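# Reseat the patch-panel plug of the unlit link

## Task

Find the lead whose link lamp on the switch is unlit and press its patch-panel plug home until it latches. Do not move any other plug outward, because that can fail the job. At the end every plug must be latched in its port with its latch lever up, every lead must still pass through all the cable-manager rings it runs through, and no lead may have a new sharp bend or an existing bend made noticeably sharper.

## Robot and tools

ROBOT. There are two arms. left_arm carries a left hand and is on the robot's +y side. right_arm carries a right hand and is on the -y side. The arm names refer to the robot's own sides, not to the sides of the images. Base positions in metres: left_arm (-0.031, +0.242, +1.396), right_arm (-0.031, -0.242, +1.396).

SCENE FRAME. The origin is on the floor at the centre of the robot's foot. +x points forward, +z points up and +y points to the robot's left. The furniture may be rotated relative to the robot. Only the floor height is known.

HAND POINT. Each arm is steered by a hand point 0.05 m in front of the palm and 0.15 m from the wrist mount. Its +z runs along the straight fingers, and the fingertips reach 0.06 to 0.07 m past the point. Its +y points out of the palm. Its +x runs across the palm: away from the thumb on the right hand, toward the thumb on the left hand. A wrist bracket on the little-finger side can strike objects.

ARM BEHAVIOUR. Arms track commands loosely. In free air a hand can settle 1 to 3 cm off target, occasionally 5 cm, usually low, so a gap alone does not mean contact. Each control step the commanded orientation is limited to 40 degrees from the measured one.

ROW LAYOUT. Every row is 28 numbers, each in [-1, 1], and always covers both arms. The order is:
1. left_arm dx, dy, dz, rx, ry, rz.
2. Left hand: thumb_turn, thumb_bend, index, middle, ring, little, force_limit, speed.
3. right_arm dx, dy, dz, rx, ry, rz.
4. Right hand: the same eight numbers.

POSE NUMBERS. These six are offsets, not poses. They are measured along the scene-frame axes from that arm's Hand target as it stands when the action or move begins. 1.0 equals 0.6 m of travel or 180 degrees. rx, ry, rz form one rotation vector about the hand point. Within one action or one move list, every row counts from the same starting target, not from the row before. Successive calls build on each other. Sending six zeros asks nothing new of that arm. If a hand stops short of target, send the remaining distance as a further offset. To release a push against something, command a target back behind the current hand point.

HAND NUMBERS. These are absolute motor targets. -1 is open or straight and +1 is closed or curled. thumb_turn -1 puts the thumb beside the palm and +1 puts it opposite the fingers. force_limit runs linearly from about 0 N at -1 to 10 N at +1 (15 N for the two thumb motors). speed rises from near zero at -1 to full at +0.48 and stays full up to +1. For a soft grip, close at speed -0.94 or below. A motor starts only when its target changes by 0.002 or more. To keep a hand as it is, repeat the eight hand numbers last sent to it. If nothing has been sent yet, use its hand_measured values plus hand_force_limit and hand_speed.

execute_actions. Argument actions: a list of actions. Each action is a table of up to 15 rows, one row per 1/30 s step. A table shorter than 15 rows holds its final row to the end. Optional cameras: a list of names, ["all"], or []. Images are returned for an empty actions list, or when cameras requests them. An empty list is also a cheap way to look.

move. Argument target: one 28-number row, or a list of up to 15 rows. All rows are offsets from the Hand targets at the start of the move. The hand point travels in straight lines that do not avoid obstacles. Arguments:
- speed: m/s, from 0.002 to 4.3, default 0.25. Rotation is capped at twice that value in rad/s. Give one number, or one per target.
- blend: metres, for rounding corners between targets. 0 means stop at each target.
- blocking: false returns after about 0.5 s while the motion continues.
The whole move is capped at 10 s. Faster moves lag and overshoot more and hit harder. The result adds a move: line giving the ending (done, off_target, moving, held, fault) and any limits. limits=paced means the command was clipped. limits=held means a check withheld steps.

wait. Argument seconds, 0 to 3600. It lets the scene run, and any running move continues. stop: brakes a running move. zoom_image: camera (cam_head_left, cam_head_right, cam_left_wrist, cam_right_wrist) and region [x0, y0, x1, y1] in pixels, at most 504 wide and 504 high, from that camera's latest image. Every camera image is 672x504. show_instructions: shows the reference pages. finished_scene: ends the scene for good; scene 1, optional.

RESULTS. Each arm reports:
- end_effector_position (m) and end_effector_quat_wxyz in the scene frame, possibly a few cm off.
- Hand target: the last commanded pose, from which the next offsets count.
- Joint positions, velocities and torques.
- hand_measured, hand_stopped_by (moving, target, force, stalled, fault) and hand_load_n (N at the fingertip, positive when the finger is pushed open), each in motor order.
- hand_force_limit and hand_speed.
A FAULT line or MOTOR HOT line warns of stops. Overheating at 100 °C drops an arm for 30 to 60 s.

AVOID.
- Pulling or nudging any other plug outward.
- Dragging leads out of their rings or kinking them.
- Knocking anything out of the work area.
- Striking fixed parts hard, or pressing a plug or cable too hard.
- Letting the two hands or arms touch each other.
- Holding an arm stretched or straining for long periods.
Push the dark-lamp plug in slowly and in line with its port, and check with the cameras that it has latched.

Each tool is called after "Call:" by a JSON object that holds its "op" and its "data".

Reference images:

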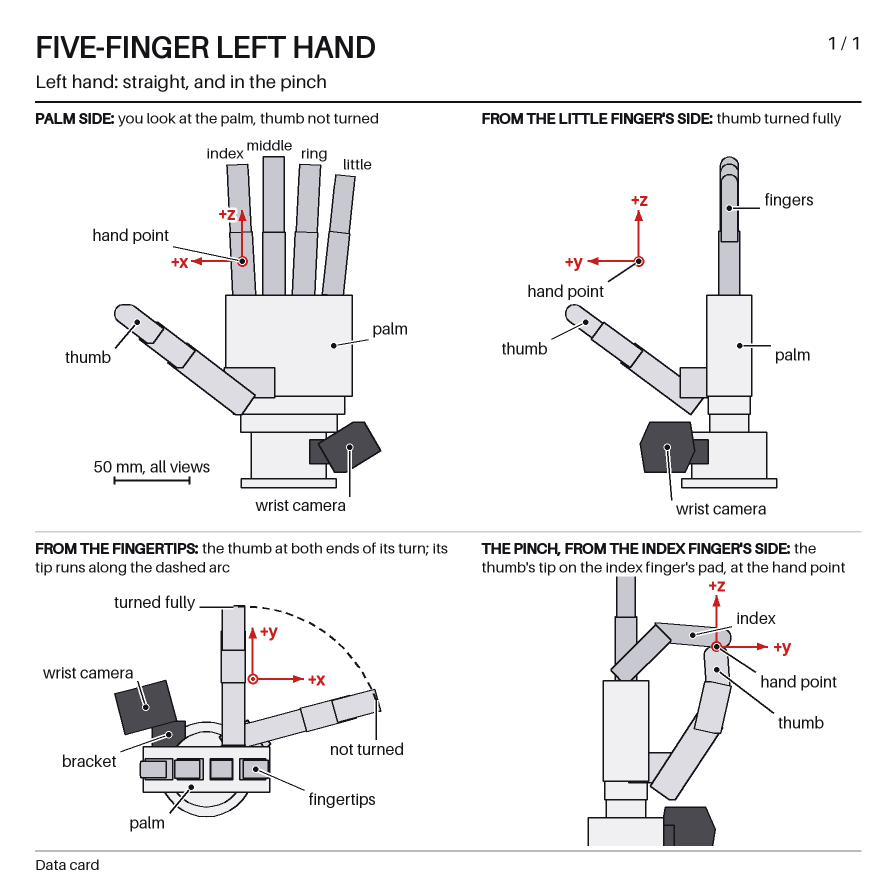

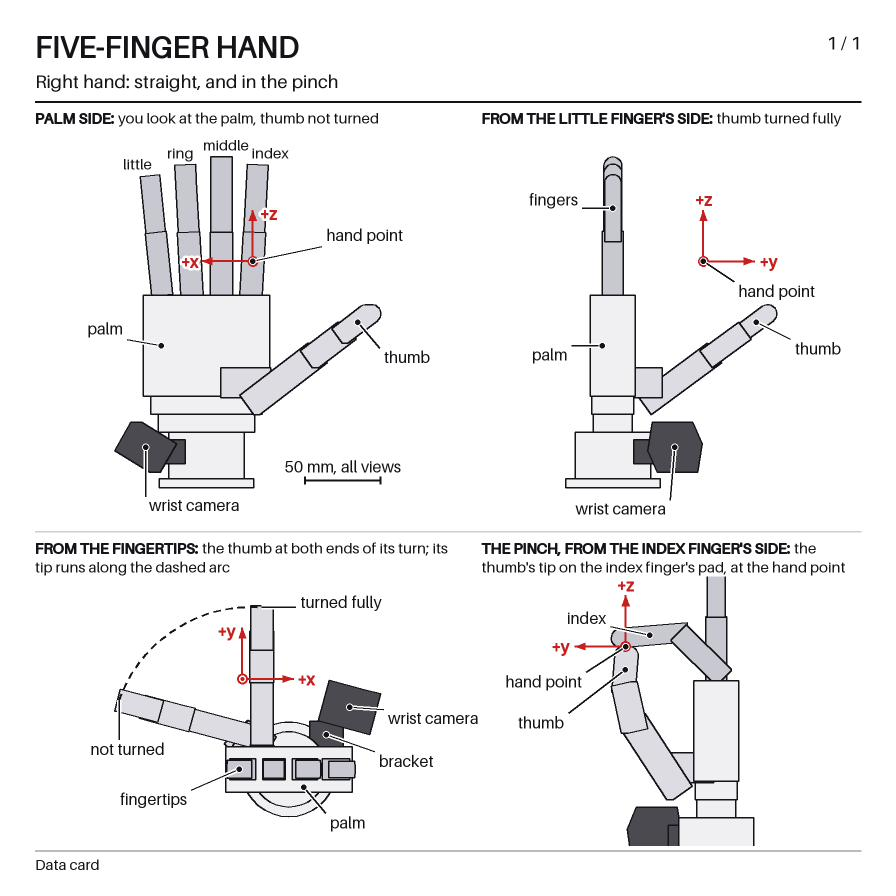

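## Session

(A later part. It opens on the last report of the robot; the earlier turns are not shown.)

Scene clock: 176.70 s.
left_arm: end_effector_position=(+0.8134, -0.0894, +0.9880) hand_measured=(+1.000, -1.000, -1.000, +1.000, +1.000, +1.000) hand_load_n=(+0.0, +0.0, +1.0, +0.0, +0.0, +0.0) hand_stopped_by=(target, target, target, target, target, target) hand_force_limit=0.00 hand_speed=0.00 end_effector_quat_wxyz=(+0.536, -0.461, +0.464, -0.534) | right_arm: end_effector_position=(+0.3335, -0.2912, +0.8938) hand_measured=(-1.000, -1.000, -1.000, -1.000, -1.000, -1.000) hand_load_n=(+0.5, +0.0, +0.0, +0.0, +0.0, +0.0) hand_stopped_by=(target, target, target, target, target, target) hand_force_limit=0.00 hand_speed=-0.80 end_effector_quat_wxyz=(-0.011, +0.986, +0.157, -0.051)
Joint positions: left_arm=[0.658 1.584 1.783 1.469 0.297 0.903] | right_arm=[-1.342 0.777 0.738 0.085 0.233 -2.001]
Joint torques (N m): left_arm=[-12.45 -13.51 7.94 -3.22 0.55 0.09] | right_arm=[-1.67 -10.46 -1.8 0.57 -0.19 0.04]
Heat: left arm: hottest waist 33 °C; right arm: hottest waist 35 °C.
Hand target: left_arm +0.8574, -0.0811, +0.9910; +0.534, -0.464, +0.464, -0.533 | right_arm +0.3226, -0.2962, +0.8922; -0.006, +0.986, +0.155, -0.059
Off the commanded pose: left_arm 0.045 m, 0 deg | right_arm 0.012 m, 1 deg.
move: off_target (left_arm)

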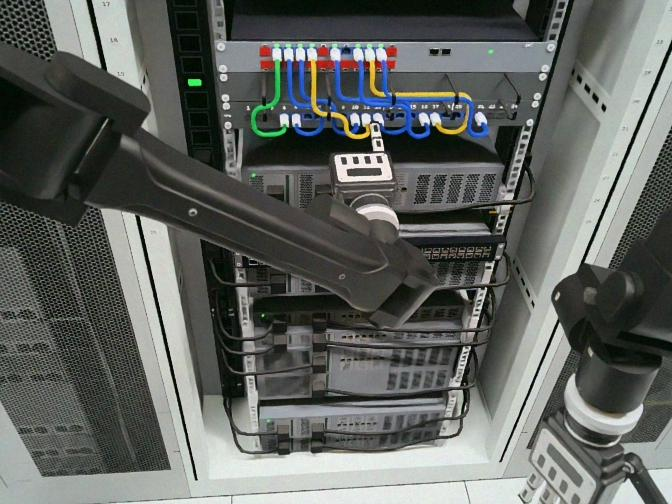

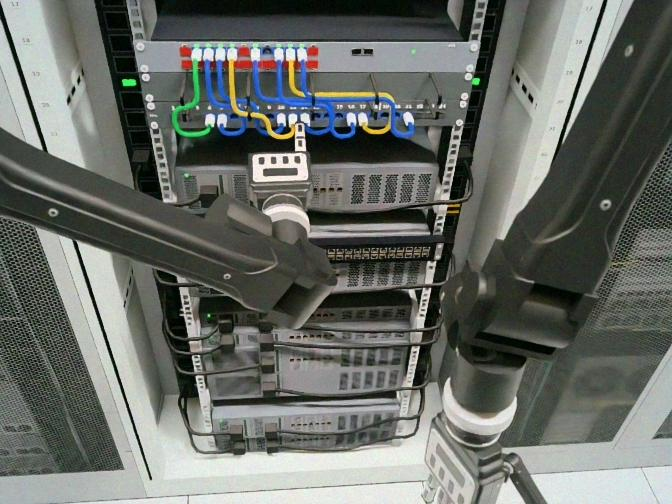

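Call:
{"op": "zoom_image", "data": {"camera": "cam_head_left", "region": [340, 105, 400, 145]}}

Call:
{"op": "zoom_image", "data": {"camera": "cam_head_left", "region": [350, 100, 450, 150]}}

Scaled by 8.400 from the camera's image (finer frame: 960x720).

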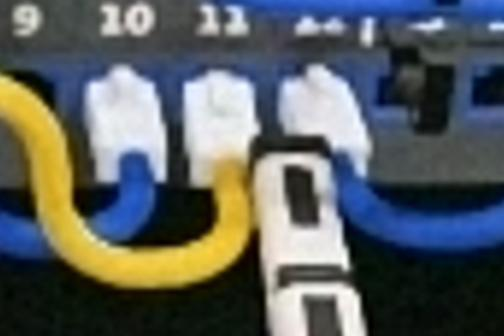

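Scaled by 5.040 from the camera's image (finer frame: 960x720).

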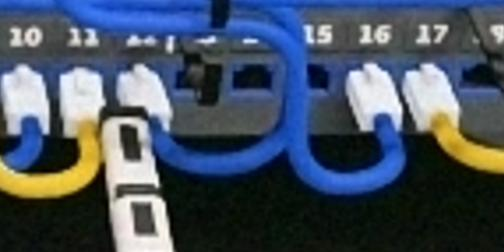

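Call:
{"op": "move", "data": {"target": [[-0.0857, -0.0015, -0.0033, 0, 0, 0, 1, -1, -1, 1, 1, 1, 0, 0, 0, 0, 0, 0, 0, 0, -1, -1, -1, -1, -1, -1, 0, -0.8],[-0.119, -0.0035, -0.0063, 0, 0, 0, 1, -1, -1, 1, 1, 1, 0, 0, 0, 0, 0, 0, 0, 0, -1, -1, -1, -1, -1, -1, 0, -0.8]], "speed": 0.03, "cameras": ["cam_head_left", "cam_head_right"]}}

Call:
{"op": "zoom_image", "data": {"camera": "cam_head_left", "region": [355, 110, 385, 140]}}

Call:
{"op": "zoom_image", "data": {"camera": "cam_head_right", "region": [280, 110, 310, 140]}}

Scene clock: 182.23 s.
left_arm: end_effector_position=(+0.7854, -0.0940, +0.9877) hand_measured=(+1.000, -1.000, -1.000, +1.000, +1.000, +1.000) hand_load_n=(+0.0, +0.0, +0.0, +0.0, +0.0, +0.0) hand_stopped_by=(target, target, target, target, target, target) hand_force_limit=0.00 hand_speed=0.00 end_effector_quat_wxyz=(+0.527, -0.465, +0.469, -0.535) | right_arm: end_effector_position=(+0.3335, -0.2912, +0.8938) hand_measured=(-1.000, -1.000, -1.000, -1.000, -1.000, -1.000) hand_load_n=(+0.0, +0.0, +0.0, +0.0, +0.0, +0.0) hand_stopped_by=(target, target, target, target, target, target) hand_force_limit=0.00 hand_speed=-0.80 end_effector_quat_wxyz=(-0.011, +0.986, +0.157, -0.051)
Joint positions: left_arm=[0.661 1.568 1.691 1.525 0.291 0.896] | right_arm=[-1.342 0.777 0.738 0.085 0.233 -2.001]
Joint torques (N m): left_arm=[-9.29 -12.86 -0.05 1.8 0.63 -0.13] | right_arm=[-1.9 -10.64 -1.85 0.58 -0.19 0.04]
Heat: left arm: hottest waist 33 °C; right arm: hottest waist 35 °C.
Hand target: left_arm +0.7861, -0.0831, +0.9873; +0.534, -0.464, +0.464, -0.533 | right_arm +0.3226, -0.2962, +0.8922; -0.006, +0.986, +0.155, -0.059
Off the commanded pose: left_arm 0.011 m, 1 deg | right_arm 0.012 m, 1 deg.
move: off_target (left_arm)

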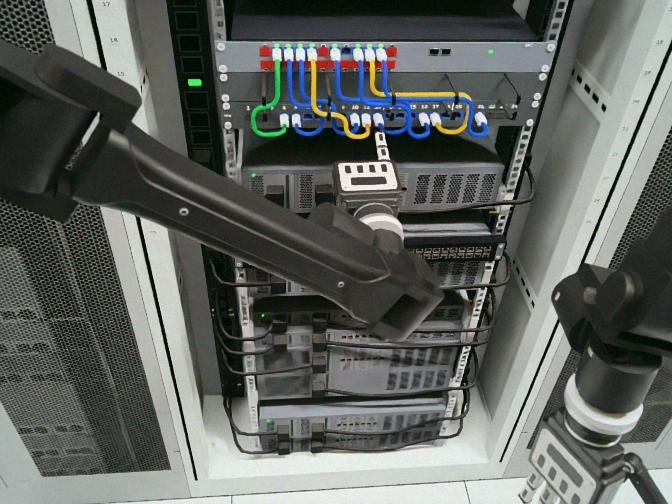

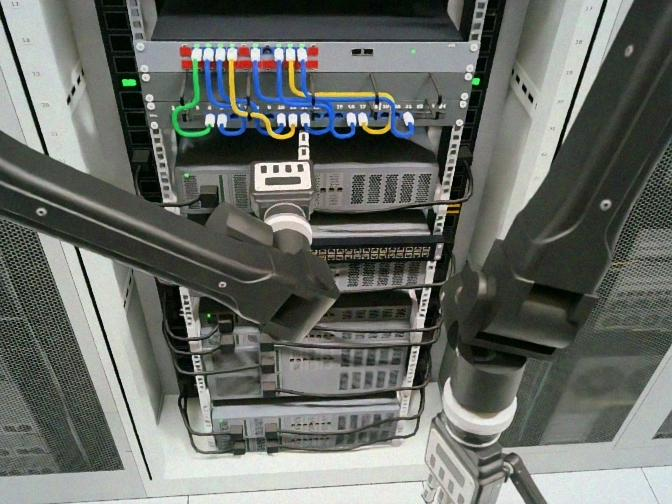

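Scaled by 16.800 from the camera's image (finer frame: 960x720).

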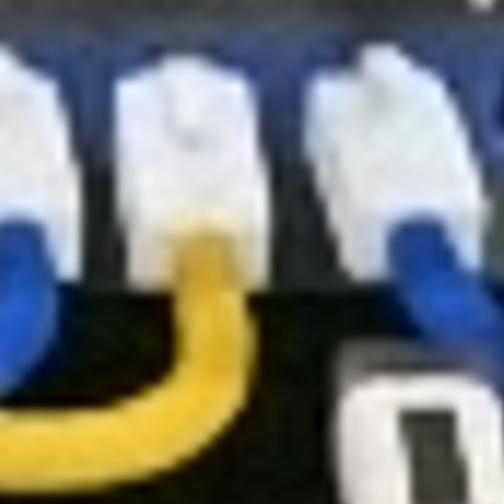

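Scaled by 16.800 from the camera's image (finer frame: 960x720).

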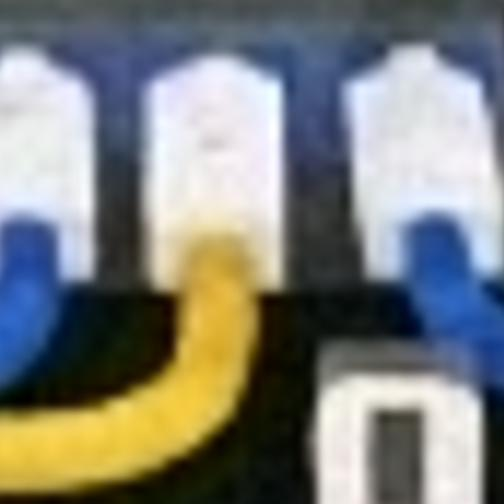

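Call:
{"op": "move", "data": {"target": [0.0205, -0.005, -0.002, 0, 0, 0, 1, -1, -1, 1, 1, 1, 0, 0, 0, 0, 0, 0, 0, 0, -1, -1, -1, -1, -1, -1, 0, -0.8], "speed": 0.03, "cameras": ["cam_head_left", "cam_head_right"]}}

Call:
{"op": "zoom_image", "data": {"camera": "cam_head_left", "region": [355, 110, 385, 140]}}

Scene clock: 183.67 s.
left_arm: end_effector_position=(+0.7954, -0.0880, +0.9903) hand_measured=(+1.000, -1.000, -1.000, +1.000, +1.000, +1.000) hand_load_n=(+0.0, +0.0, +0.5, +0.0, +0.0, +0.0) hand_stopped_by=(target, target, target, target, target, target) hand_force_limit=0.00 hand_speed=0.00 end_effector_quat_wxyz=(+0.534, -0.464, +0.464, -0.534) | right_arm: end_effector_position=(+0.3335, -0.2912, +0.8938) hand_measured=(-1.000, -1.000, -1.000, -1.000, -1.000, -1.000) hand_load_n=(+0.0, +0.0, +0.0, +0.0, +0.0, +0.0) hand_stopped_by=(target, target, target, target, target, target) hand_force_limit=0.00 hand_speed=-0.80 end_effector_quat_wxyz=(-0.011, +0.986, +0.157, -0.051)
Joint positions: left_arm=[0.661 1.568 1.716 1.52 0.292 0.896] | right_arm=[-1.342 0.777 0.738 0.085 0.233 -2.001]
Joint torques (N m): left_arm=[-10.23 -11.69 1.92 0.66 0.62 -0.12] | right_arm=[-1.55 -10.34 -1.84 0.55 -0.2 0.05]
Heat: left arm: hottest waist 33 °C; right arm: hottest waist 35 °C.
Hand target: left_arm +0.7985, -0.0862, +0.9861; +0.534, -0.464, +0.464, -0.533 | right_arm +0.3226, -0.2962, +0.8922; -0.006, +0.986, +0.155, -0.059
Off the commanded pose: left_arm 0.006 m, 0 deg | right_arm 0.012 m, 1 deg.
move: done

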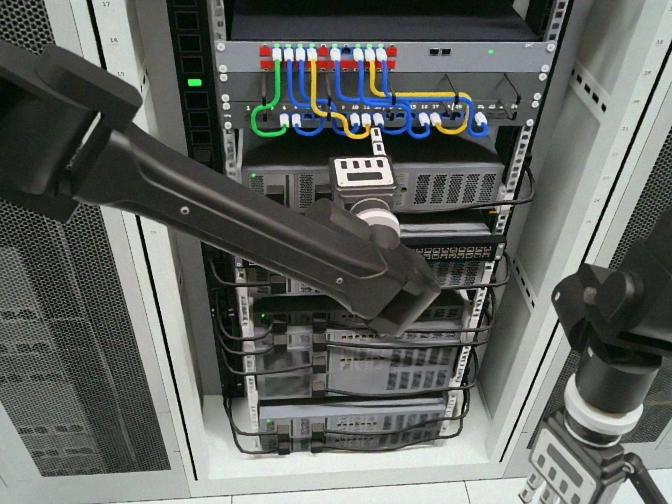

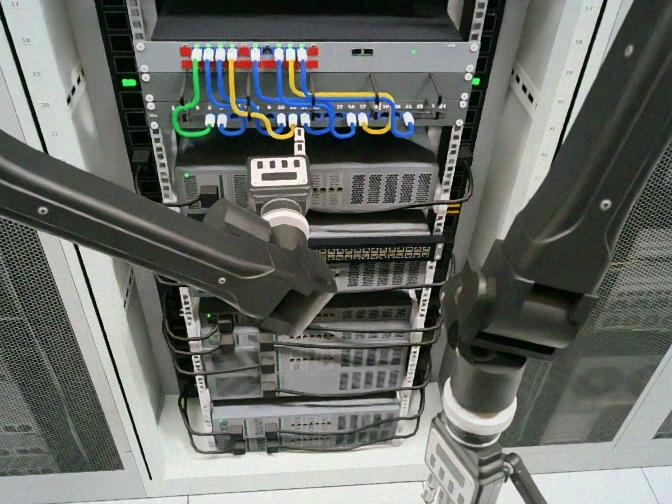

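Scaled by 16.800 from the camera's image (finer frame: 960x720).

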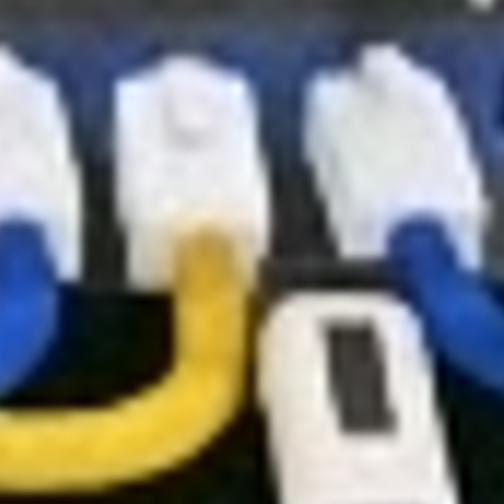

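Call:
{"op": "move", "data": {"target": [0.005, 0.006, -0.012, 0, 0, 0, 1, -1, -1, 1, 1, 1, 0, 0, 0, 0, 0, 0, 0, 0, -1, -1, -1, -1, -1, -1, 0, -0.8], "speed": 0.03, "cameras": ["cam_head_left", "cam_head_right"]}}

Call:
{"op": "zoom_image", "data": {"camera": "cam_head_left", "region": [355, 110, 385, 140]}}

Scene clock: 185.63 s.
left_arm: end_effector_position=(+0.7983, -0.0881, +0.9868) hand_measured=(+1.000, -1.000, -1.000, +1.000, +1.000, +1.000) hand_load_n=(+0.0, +0.0, +0.0, +0.0, +0.0, +0.0) hand_stopped_by=(target, target, target, target, target, target) hand_force_limit=0.00 hand_speed=0.00 end_effector_quat_wxyz=(+0.533, -0.464, +0.462, -0.535) | right_arm: end_effector_position=(+0.3335, -0.2912, +0.8938) hand_measured=(-1.000, -1.000, -1.000, -1.000, -1.000, -1.000) hand_load_n=(+0.0, +0.0, +0.0, +0.0, +0.0, +0.0) hand_stopped_by=(target, target, target, target, target, target) hand_force_limit=0.00 hand_speed=-0.80 end_effector_quat_wxyz=(-0.011, +0.986, +0.157, -0.051)
Joint positions: left_arm=[0.667 1.576 1.735 1.511 0.293 0.886] | right_arm=[-1.342 0.777 0.738 0.085 0.233 -2.001]
Joint torques (N m): left_arm=[-9.64 -12.28 2.14 0.72 0.55 -0.15] | right_arm=[-1.73 -10.64 -1.85 0.51 -0.21 0.06]
Heat: left arm: hottest waist 33 °C; right arm: hottest waist 35 °C.
Hand target: left_arm +0.8015, -0.0825, +0.9790; +0.534, -0.464, +0.464, -0.533 | right_arm +0.3226, -0.2962, +0.8922; -0.006, +0.986, +0.155, -0.059
Off the commanded pose: left_arm 0.010 m, 0 deg | right_arm 0.012 m, 1 deg.
move: done

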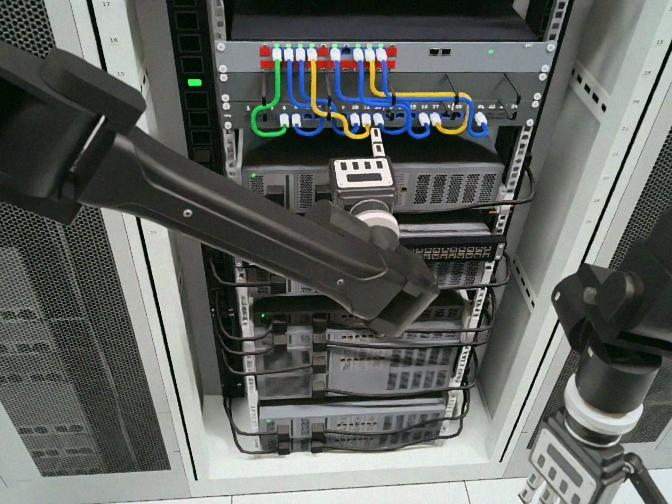

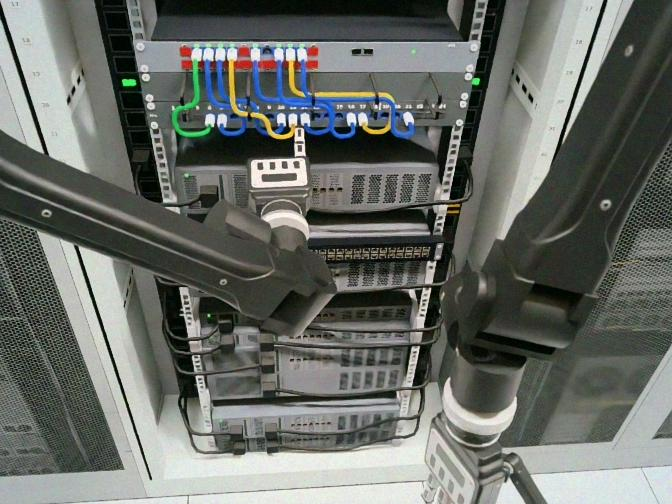

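Scaled by 16.800 from the camera's image (finer frame: 960x720).

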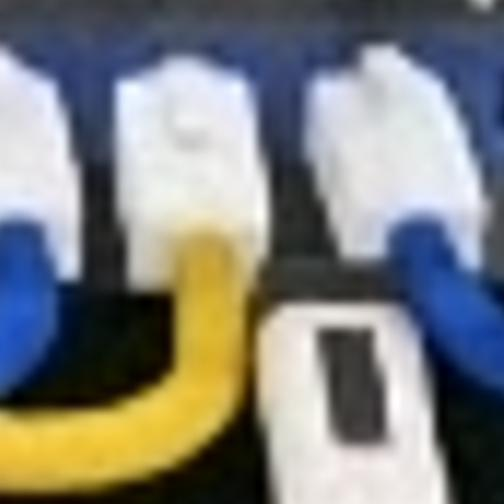

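Call:
{"op": "move", "data": {"target": [0.003, 0.006, -0.009, 0, 0, 0, 1, -1, -1, 1, 1, 1, 0, 0, 0, 0, 0, 0, 0, 0, -1, -1, -1, -1, -1, -1, 0, -0.8], "speed": 0.03, "cameras": ["cam_head_left", "cam_head_right"]}}

Call:
{"op": "zoom_image", "data": {"camera": "cam_head_left", "region": [355, 110, 385, 140]}}

Scene clock: 186.53 s.
left_arm: end_effector_position=(+0.7990, -0.0878, +0.9823) hand_measured=(+1.000, -1.000, -1.000, +1.000, +1.000, +1.000) hand_load_n=(+0.0, +0.0, +0.0, +0.0, +0.0, +0.5) hand_stopped_by=(target, target, target, target, target, target) hand_force_limit=0.00 hand_speed=0.00 end_effector_quat_wxyz=(+0.531, -0.464, +0.462, -0.538) | right_arm: end_effector_position=(+0.3335, -0.2912, +0.8938) hand_measured=(-1.000, -1.000, -1.000, -1.000, -1.000, -1.000) hand_load_n=(+0.0, -0.5, +0.0, +0.0, +0.0, +0.5) hand_stopped_by=(target, target, target, target, target, target) hand_force_limit=0.00 hand_speed=-0.80 end_effector_quat_wxyz=(-0.011, +0.986, +0.157, -0.051)
Joint positions: left_arm=[0.677 1.581 1.746 1.506 0.295 0.872] | right_arm=[-1.342 0.777 0.738 0.085 0.233 -2.001]
Joint torques (N m): left_arm=[-9.23 -12.63 2.13 0.61 0.37 -0.17] | right_arm=[-1.49 -10.7 -1.8 0.58 -0.19 0.04]
Heat: left arm: hottest waist 33 °C; right arm: hottest waist 35 °C.
Hand target: left_arm +0.8032, -0.0790, +0.9735; +0.534, -0.464, +0.464, -0.533 | right_arm +0.3226, -0.2962, +0.8922; -0.006, +0.986, +0.155, -0.059
Off the commanded pose: left_arm 0.013 m, 1 deg | right_arm 0.012 m, 1 deg.
move: off_target (left_arm)

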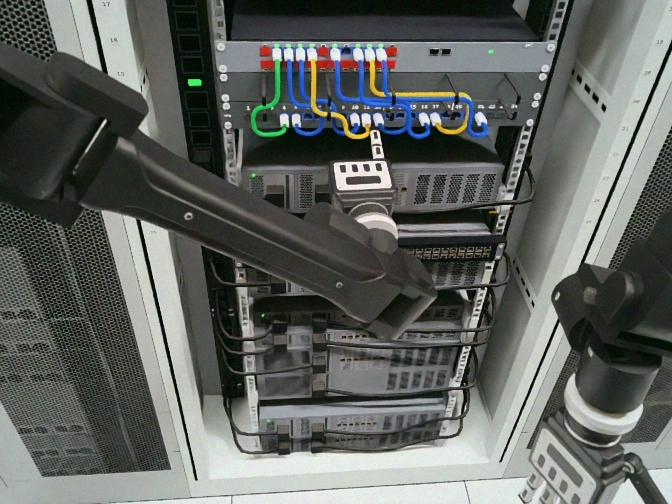

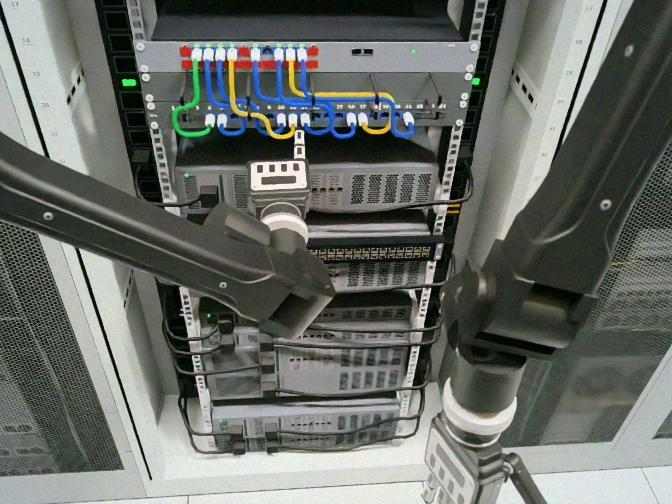

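Scaled by 16.800 from the camera's image (finer frame: 960x720).

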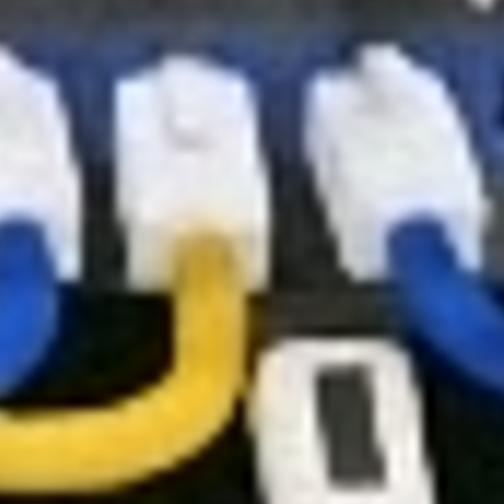

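Call:
{"op": "move", "data": {"target": [0.0167, 0.004, 0.005, 0, 0, 0, 1, -1, -1, 1, 1, 1, 0, 0, 0, 0, 0, 0, 0, 0, -1, -1, -1, -1, -1, -1, 0, -0.8], "speed": 0.03, "cameras": ["cam_head_left", "cam_head_right"]}}

Call:
{"op": "zoom_image", "data": {"camera": "cam_head_left", "region": [355, 110, 385, 140]}}

Scene clock: 187.50 s.
left_arm: end_effector_position=(+0.8047, -0.0883, +0.9801) hand_measured=(+1.000, -1.000, -1.000, +1.000, +1.000, +1.000) hand_load_n=(+0.0, +0.0, +0.0, +0.0, +0.0, +0.0) hand_stopped_by=(target, target, target, target, target, target) hand_force_limit=0.00 hand_speed=0.00 end_effector_quat_wxyz=(+0.527, -0.464, +0.465, -0.539) | right_arm: end_effector_position=(+0.3335, -0.2912, +0.8938) hand_measured=(-1.000, -1.000, -1.000, -1.000, -1.000, -1.000) hand_load_n=(+0.0, +0.0, +0.0, +0.0, +0.0, +0.0) hand_stopped_by=(target, target, target, target, target, target) hand_force_limit=0.00 hand_speed=-0.80 end_effector_quat_wxyz=(-0.011, +0.986, +0.157, -0.051)
Joint positions: left_arm=[0.677 1.581 1.762 1.479 0.295 0.871] | right_arm=[-1.342 0.777 0.738 0.085 0.233 -2.001]
Joint torques (N m): left_arm=[-9.82 -13.16 2.37 0.77 0.35 -0.1] | right_arm=[-1.73 -10.75 -1.83 0.61 -0.19 0.05]
Heat: left arm: hottest waist 33 °C; right arm: hottest waist 35 °C.
Hand target: left_arm +0.8132, -0.0766, +0.9764; +0.534, -0.464, +0.464, -0.533 | right_arm +0.3226, -0.2962, +0.8922; -0.006, +0.986, +0.155, -0.059
Off the commanded pose: left_arm 0.015 m, 1 deg | right_arm 0.012 m, 1 deg.
move: off_target (left_arm)

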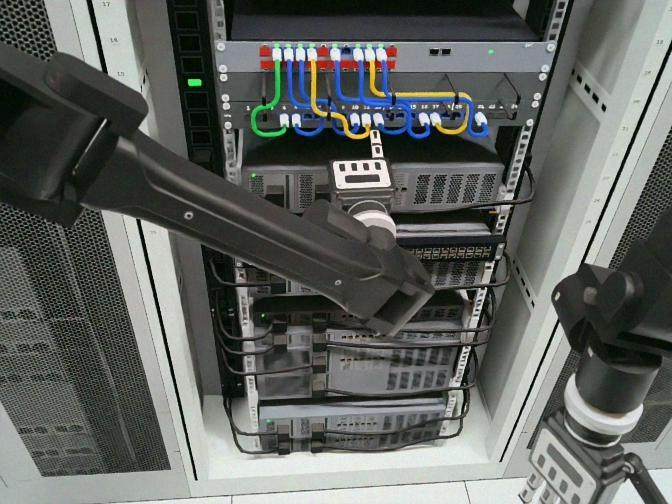

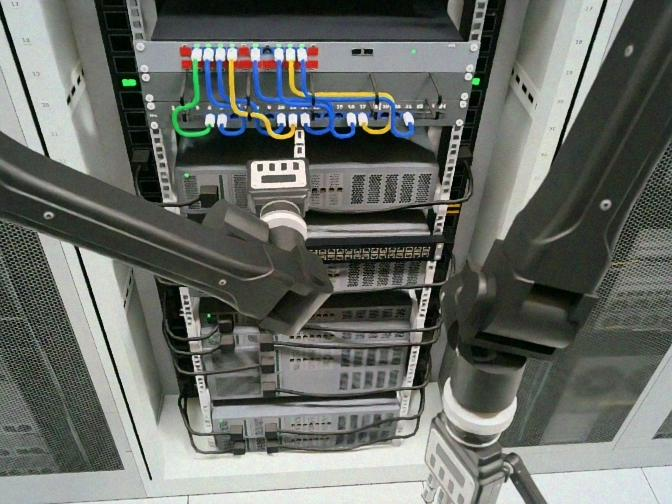

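Scaled by 16.800 from the camera's image (finer frame: 960x720).

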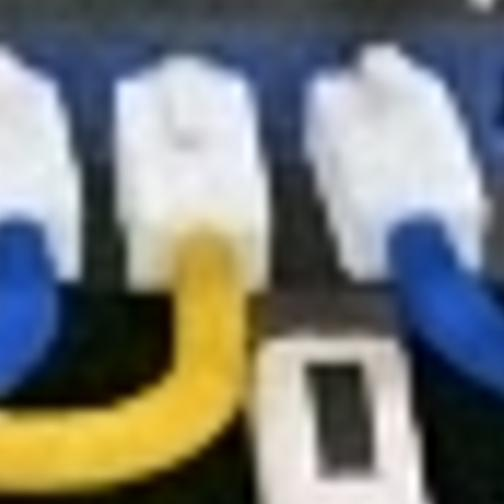

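Call:
{"op": "move", "data": {"target": [0.0, 0.0, 0.012, 0, 0, 0, 1, -1, -1, 1, 1, 1, 0, 0, 0, 0, 0, 0, 0, 0, -1, -1, -1, -1, -1, -1, 0, -0.8], "speed": 0.03, "cameras": ["cam_head_left", "cam_head_right"]}}

Call:
{"op": "zoom_image", "data": {"camera": "cam_head_left", "region": [355, 110, 385, 140]}}

Scene clock: 188.13 s.
left_arm: end_effector_position=(+0.8047, -0.0883, +0.9801) hand_measured=(+1.000, -1.000, -1.000, +1.000, +1.000, +1.000) hand_load_n=(+0.0, +0.0, +0.0, +0.0, +0.0, +0.0) hand_stopped_by=(target, target, target, target, target, target) hand_force_limit=0.00 hand_speed=0.00 end_effector_quat_wxyz=(+0.527, -0.464, +0.465, -0.539) | right_arm: end_effector_position=(+0.3335, -0.2912, +0.8938) hand_measured=(-1.000, -1.000, -1.000, -1.000, -1.000, -1.000) hand_load_n=(+0.0, +0.0, +0.0, +0.0, +0.0, +0.0) hand_stopped_by=(target, target, target, target, target, target) hand_force_limit=0.00 hand_speed=-0.80 end_effector_quat_wxyz=(-0.011, +0.986, +0.157, -0.051)
Joint positions: left_arm=[0.677 1.581 1.762 1.479 0.295 0.871] | right_arm=[-1.342 0.777 0.738 0.085 0.233 -2.001]
Joint torques (N m): left_arm=[-11.11 -14.21 0.88 0.83 0.44 0.04] | right_arm=[-1.73 -10.64 -1.84 0.53 -0.19 0.06]
Heat: left arm: hottest waist 33 °C; right arm: hottest waist 35 °C.
Hand target: left_arm +0.8131, -0.0766, +0.9836; +0.534, -0.464, +0.464, -0.533 | right_arm +0.3226, -0.2962, +0.8922; -0.006, +0.986, +0.155, -0.059
Off the commanded pose: left_arm 0.015 m, 1 deg | right_arm 0.012 m, 1 deg.
move: off_target (left_arm)

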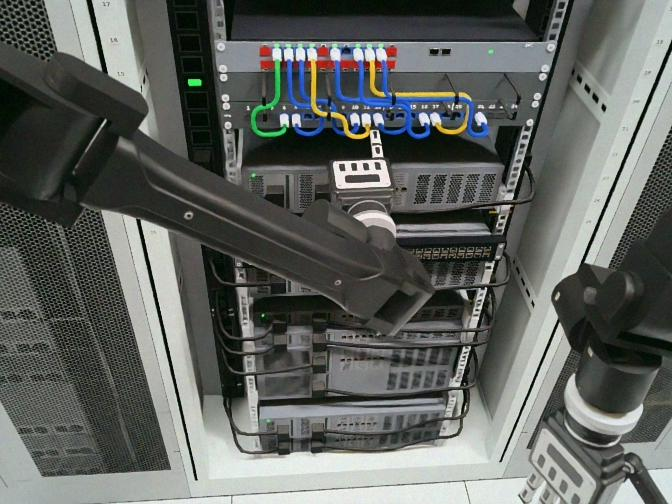

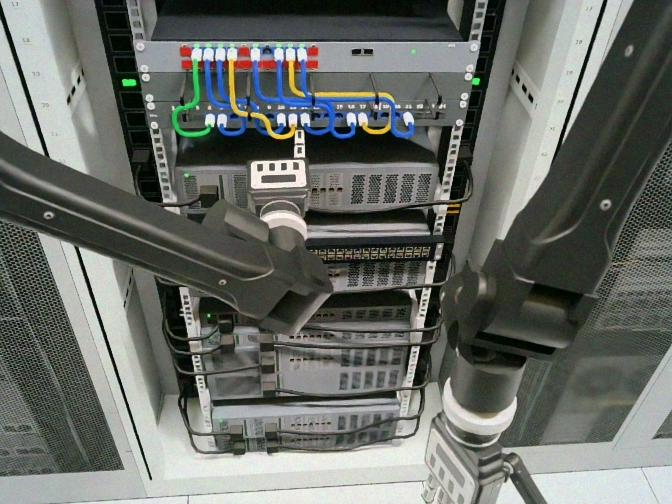

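Scaled by 16.800 from the camera's image (finer frame: 960x720).

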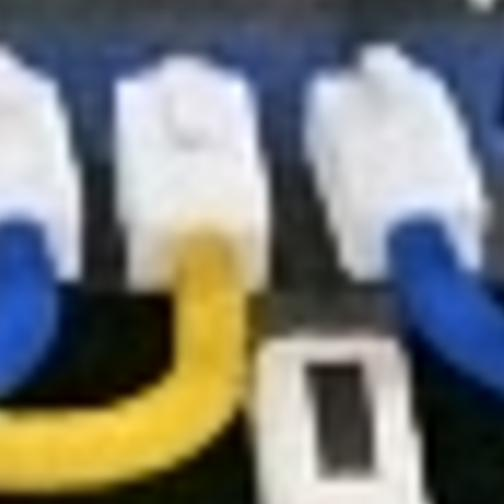

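Call:
{"op": "move", "data": {"target": [0.003, 0.006, 0.012, 0, 0, 0, 1, -1, -1, 1, 1, 1, 0, 0, 0, 0, 0, 0, 0, 0, -1, -1, -1, -1, -1, -1, 0, -0.8], "speed": 0.03, "cameras": ["cam_head_left"]}}

Call:
{"op": "zoom_image", "data": {"camera": "cam_head_left", "region": [355, 110, 385, 140]}}

Scene clock: 188.90 s.
left_arm: end_effector_position=(+0.8035, -0.0875, +0.9813) hand_measured=(+1.000, -1.000, -1.000, +1.000, +1.000, +1.000) hand_load_n=(+0.0, +0.0, +0.0, +0.0, +0.0, +0.0) hand_stopped_by=(target, target, target, target, target, target) hand_force_limit=0.00 hand_speed=0.00 end_effector_quat_wxyz=(+0.523, -0.464, +0.468, -0.540) | right_arm: end_effector_position=(+0.3335, -0.2912, +0.8938) hand_measured=(-1.000, -1.000, -1.000, -1.000, -1.000, -1.000) hand_load_n=(+0.0, +0.0, +0.0, +0.0, +0.0, +0.0) hand_stopped_by=(target, target, target, target, target, target) hand_force_limit=0.00 hand_speed=-0.80 end_effector_quat_wxyz=(-0.011, +0.986, +0.157, -0.051)
Joint positions: left_arm=[0.677 1.569 1.746 1.473 0.296 0.871] | right_arm=[-1.342 0.777 0.738 0.085 0.233 -2.001]
Joint torques (N m): left_arm=[-11.05 -14.62 0.53 1.11 0.43 0.07] | right_arm=[-1.61 -10.58 -1.84 0.58 -0.2 0.05]
Heat: left arm: hottest waist 33 °C; right arm: hottest waist 35 °C.
Hand target: left_arm +0.8151, -0.0729, +0.9908; +0.534, -0.464, +0.464, -0.533 | right_arm +0.3226, -0.2962, +0.8922; -0.006, +0.986, +0.155, -0.059
Off the commanded pose: left_arm 0.021 m, 2 deg | right_arm 0.012 m, 1 deg.
move: off_target (left_arm)

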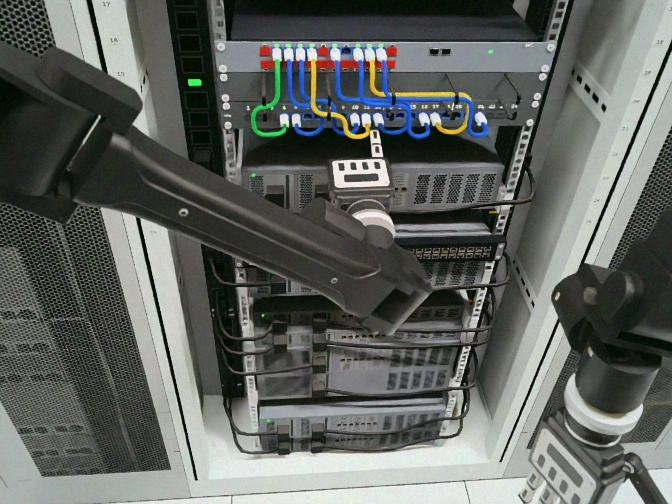

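Scaled by 16.800 from the camera's image (finer frame: 960x720).

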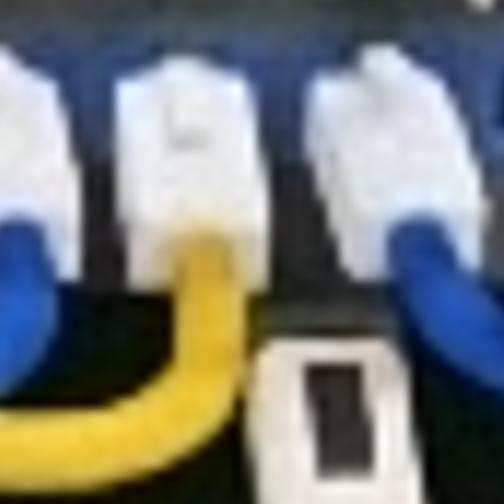

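Call:
{"op": "move", "data": {"target": [0.015, 0.0, 0.0, 0, 0, 0, 1, -1, -1, 1, 1, 1, 0, 0, 0, 0, 0, 0, 0, 0, -1, -1, -1, -1, -1, -1, 0, -0.8], "speed": 0.03, "cameras": ["cam_head_left", "cam_head_right"]}}

Call:
{"op": "zoom_image", "data": {"camera": "cam_head_left", "region": [355, 110, 385, 140]}}

Call:
{"op": "zoom_image", "data": {"camera": "cam_head_right", "region": [280, 110, 310, 140]}}

Scene clock: 190.40 s.
left_arm: end_effector_position=(+0.8063, -0.0878, +0.9800) hand_measured=(+1.000, -1.000, -1.000, +1.000, +1.000, +1.000) hand_load_n=(+0.0, +0.0, +0.0, +0.0, +0.0, +0.0) hand_stopped_by=(target, target, target, target, target, target) hand_force_limit=0.00 hand_speed=0.00 end_effector_quat_wxyz=(+0.520, -0.464, +0.472, -0.540) | right_arm: end_effector_position=(+0.3335, -0.2912, +0.8938) hand_measured=(-1.000, -1.000, -1.000, -1.000, -1.000, -1.000) hand_load_n=(+0.0, +0.0, +0.0, +0.0, +0.0, +0.0) hand_stopped_by=(target, target, target, target, target, target) hand_force_limit=0.00 hand_speed=-0.80 end_effector_quat_wxyz=(-0.011, +0.986, +0.157, -0.051)
Joint positions: left_arm=[0.677 1.567 1.752 1.455 0.296 0.874] | right_arm=[-1.342 0.777 0.738 0.085 0.233 -2.001]
Joint torques (N m): left_arm=[-11.69 -14.1 2.18 0.92 0.48 0.09] | right_arm=[-1.67 -10.58 -1.81 0.55 -0.2 0.05]
Heat: left arm: hottest waist 33 °C; right arm: hottest waist 35 °C.
Hand target: left_arm +0.8241, -0.0728, +0.9908; +0.534, -0.464, +0.464, -0.533 | right_arm +0.3226, -0.2962, +0.8922; -0.006, +0.986, +0.155, -0.059
Off the commanded pose: left_arm 0.026 m, 2 deg | right_arm 0.012 m, 1 deg.
move: off_target (left_arm)

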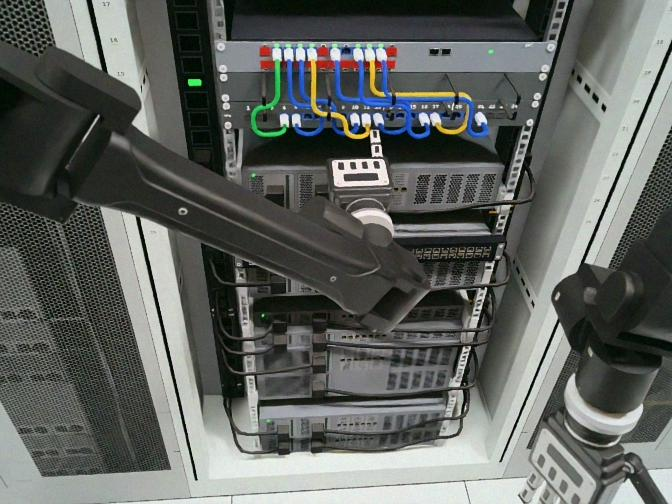

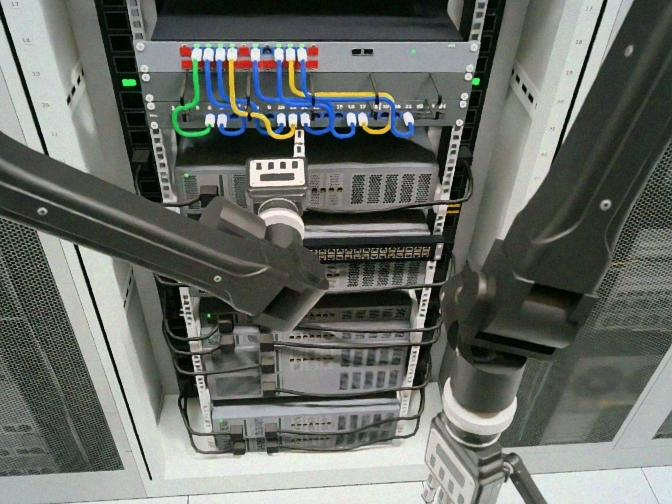

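Scaled by 16.800 from the camera's image (finer frame: 960x720).

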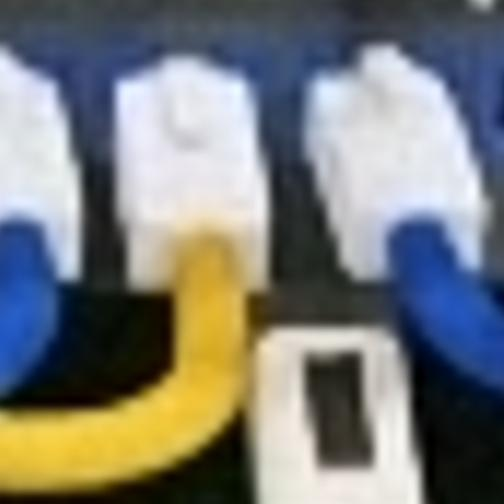

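Scaled by 16.800 from the camera's image (finer frame: 960x720).

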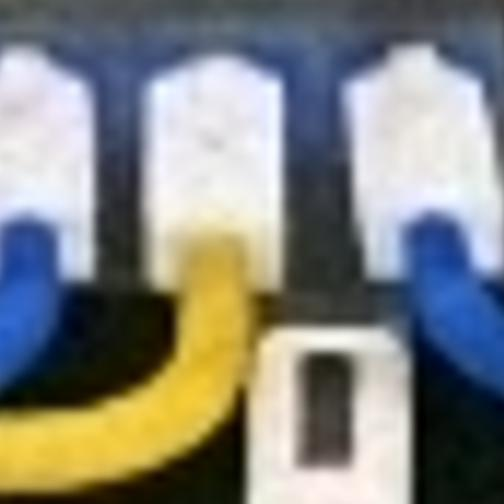

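Call:
{"op": "move", "data": {"target": [0.0, 0.0, 0.006, 0, -0.014, 0, 1, -1, -1, 1, 1, 1, 0, 0, 0, 0, 0, 0, 0, 0, -1, -1, -1, -1, -1, -1, 0, -0.8], "speed": 0.03, "cameras": ["cam_head_left"]}}

Call:
{"op": "zoom_image", "data": {"camera": "cam_head_left", "region": [355, 110, 385, 140]}}

Scene clock: 191.53 s.
left_arm: end_effector_position=(+0.8100, -0.0878, +0.9839) hand_measured=(+1.000, -1.000, -1.000, +1.000, +1.000, +1.000) hand_load_n=(+0.0, +0.0, -1.5, +0.0, +0.0, +0.0) hand_stopped_by=(target, target, target, target, target, target) hand_force_limit=0.00 hand_speed=0.00 end_effector_quat_wxyz=(+0.524, -0.457, +0.468, -0.545) | right_arm: end_effector_position=(+0.3335, -0.2912, +0.8938) hand_measured=(-1.000, -1.000, -1.000, -1.000, -1.000, -1.000) hand_load_n=(+0.0, -0.5, +0.0, +0.0, +0.0, +0.0) hand_stopped_by=(target, target, target, target, target, target) hand_force_limit=0.00 hand_speed=-0.80 end_effector_quat_wxyz=(-0.011, +0.986, +0.157, -0.051)
Joint positions: left_arm=[0.677 1.569 1.763 1.455 0.315 0.874] | right_arm=[-1.342 0.777 0.738 0.085 0.233 -2.001]
Joint torques (N m): left_arm=[-10.34 -13.74 3.12 1.91 1.04 -0.06] | right_arm=[-1.67 -10.7 -1.87 0.54 -0.19 0.04]
Heat: left arm: hottest waist 33 °C; right arm: hottest waist 35 °C.
Hand target: left_arm +0.8240, -0.0730, +0.9943; +0.544, -0.452, +0.452, -0.543 | right_arm +0.3226, -0.2962, +0.8922; -0.006, +0.986, +0.155, -0.059
Off the commanded pose: left_arm 0.023 m, 3 deg | right_arm 0.012 m, 1 deg.
move: off_target (left_arm)

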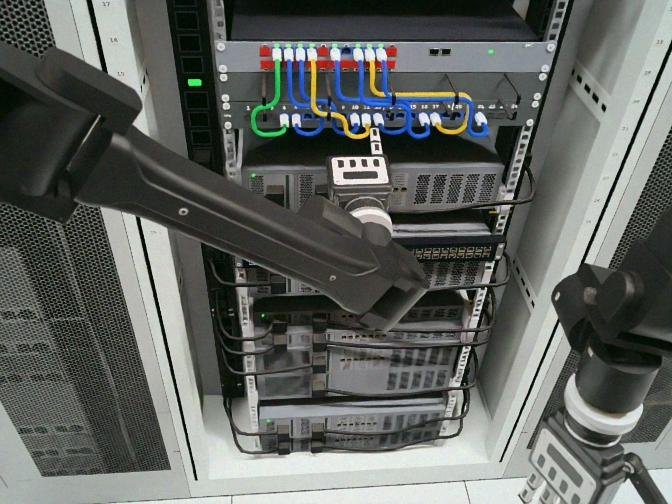

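Scaled by 16.800 from the camera's image (finer frame: 960x720).

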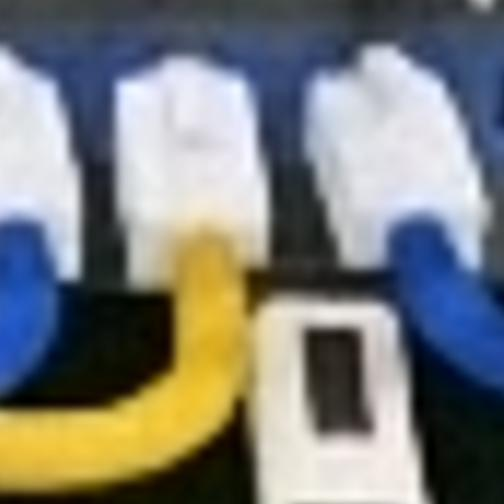

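Call:
{"op": "move", "data": {"target": [-0.03, 0.0, 0.008, 0, 0, 0, 1, -1, -1, 1, 1, 1, 0, 0, 0, 0, 0, 0, 0, 0, -1, -1, -1, -1, -1, -1, 0, -0.8], "speed": 0.03, "cameras": ["cam_head_left", "cam_head_right"]}}

Call:
{"op": "zoom_image", "data": {"camera": "cam_head_left", "region": [355, 110, 385, 140]}}

Scene clock: 192.80 s.
left_arm: end_effector_position=(+0.7987, -0.0878, +0.9886) hand_measured=(+1.000, -1.000, -1.000, +1.000, +1.000, +1.000) hand_load_n=(+0.0, +0.0, +0.0, +0.0, +0.0, +0.0) hand_stopped_by=(target, target, target, target, target, target) hand_force_limit=0.00 hand_speed=0.00 end_effector_quat_wxyz=(+0.530, -0.453, +0.464, -0.546) | right_arm: end_effector_position=(+0.3335, -0.2912, +0.8938) hand_measured=(-1.000, -1.000, -1.000, -1.000, -1.000, -1.000) hand_load_n=(+0.0, +0.0, -0.5, +0.0, +0.0, +0.0) hand_stopped_by=(target, target, target, target, target, target) hand_force_limit=0.00 hand_speed=-0.80 end_effector_quat_wxyz=(-0.011, +0.986, +0.157, -0.051)
Joint positions: left_arm=[0.677 1.565 1.726 1.501 0.323 0.874] | right_arm=[-1.342 0.777 0.738 0.085 0.233 -2.001]
Joint torques (N m): left_arm=[-10.75 -14.45 0.39 2 0.72 -0.05] | right_arm=[-1.73 -10.46 -1.84 0.59 -0.19 0.05]
Heat: left arm: hottest waist 33 °C; right arm: hottest waist 35 °C.
Hand target: left_arm +0.8058, -0.0731, +0.9991; +0.544, -0.452, +0.453, -0.543 | right_arm +0.3226, -0.2962, +0.8922; -0.006, +0.986, +0.155, -0.059
Off the commanded pose: left_arm 0.020 m, 2 deg | right_arm 0.012 m, 1 deg.
move: off_target (left_arm)

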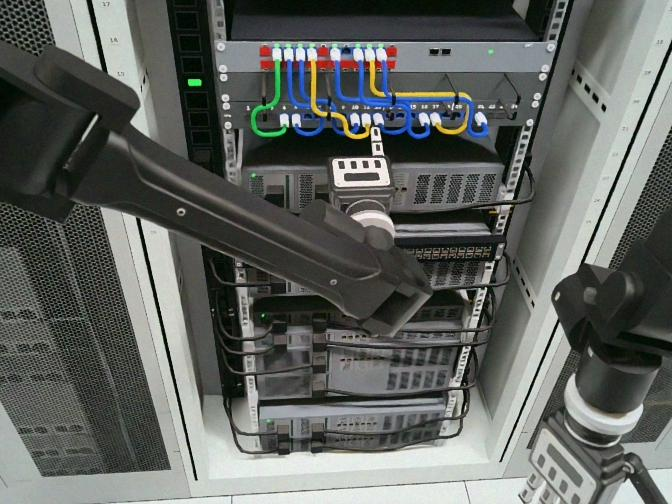

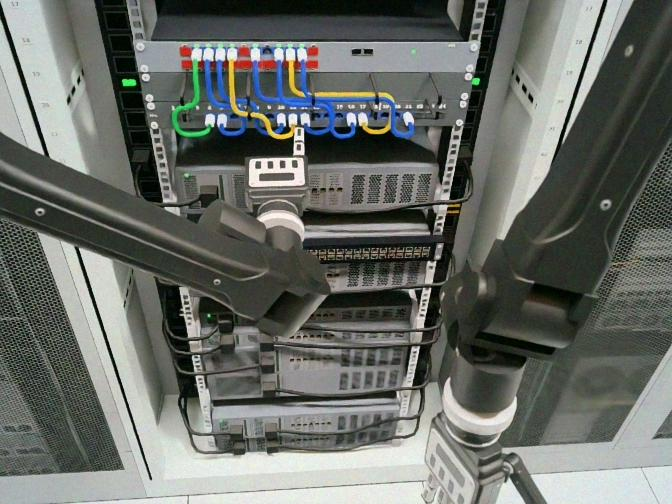

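Scaled by 16.800 from the camera's image (finer frame: 960x720).

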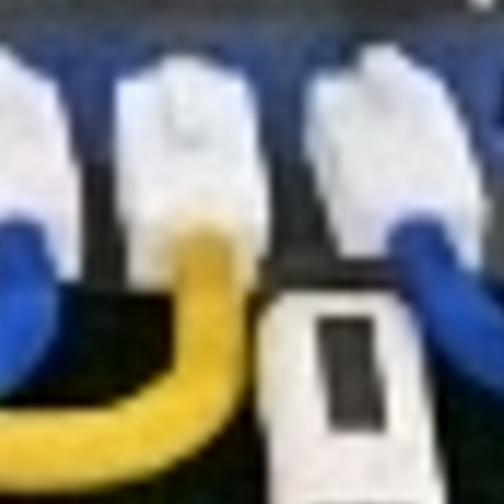

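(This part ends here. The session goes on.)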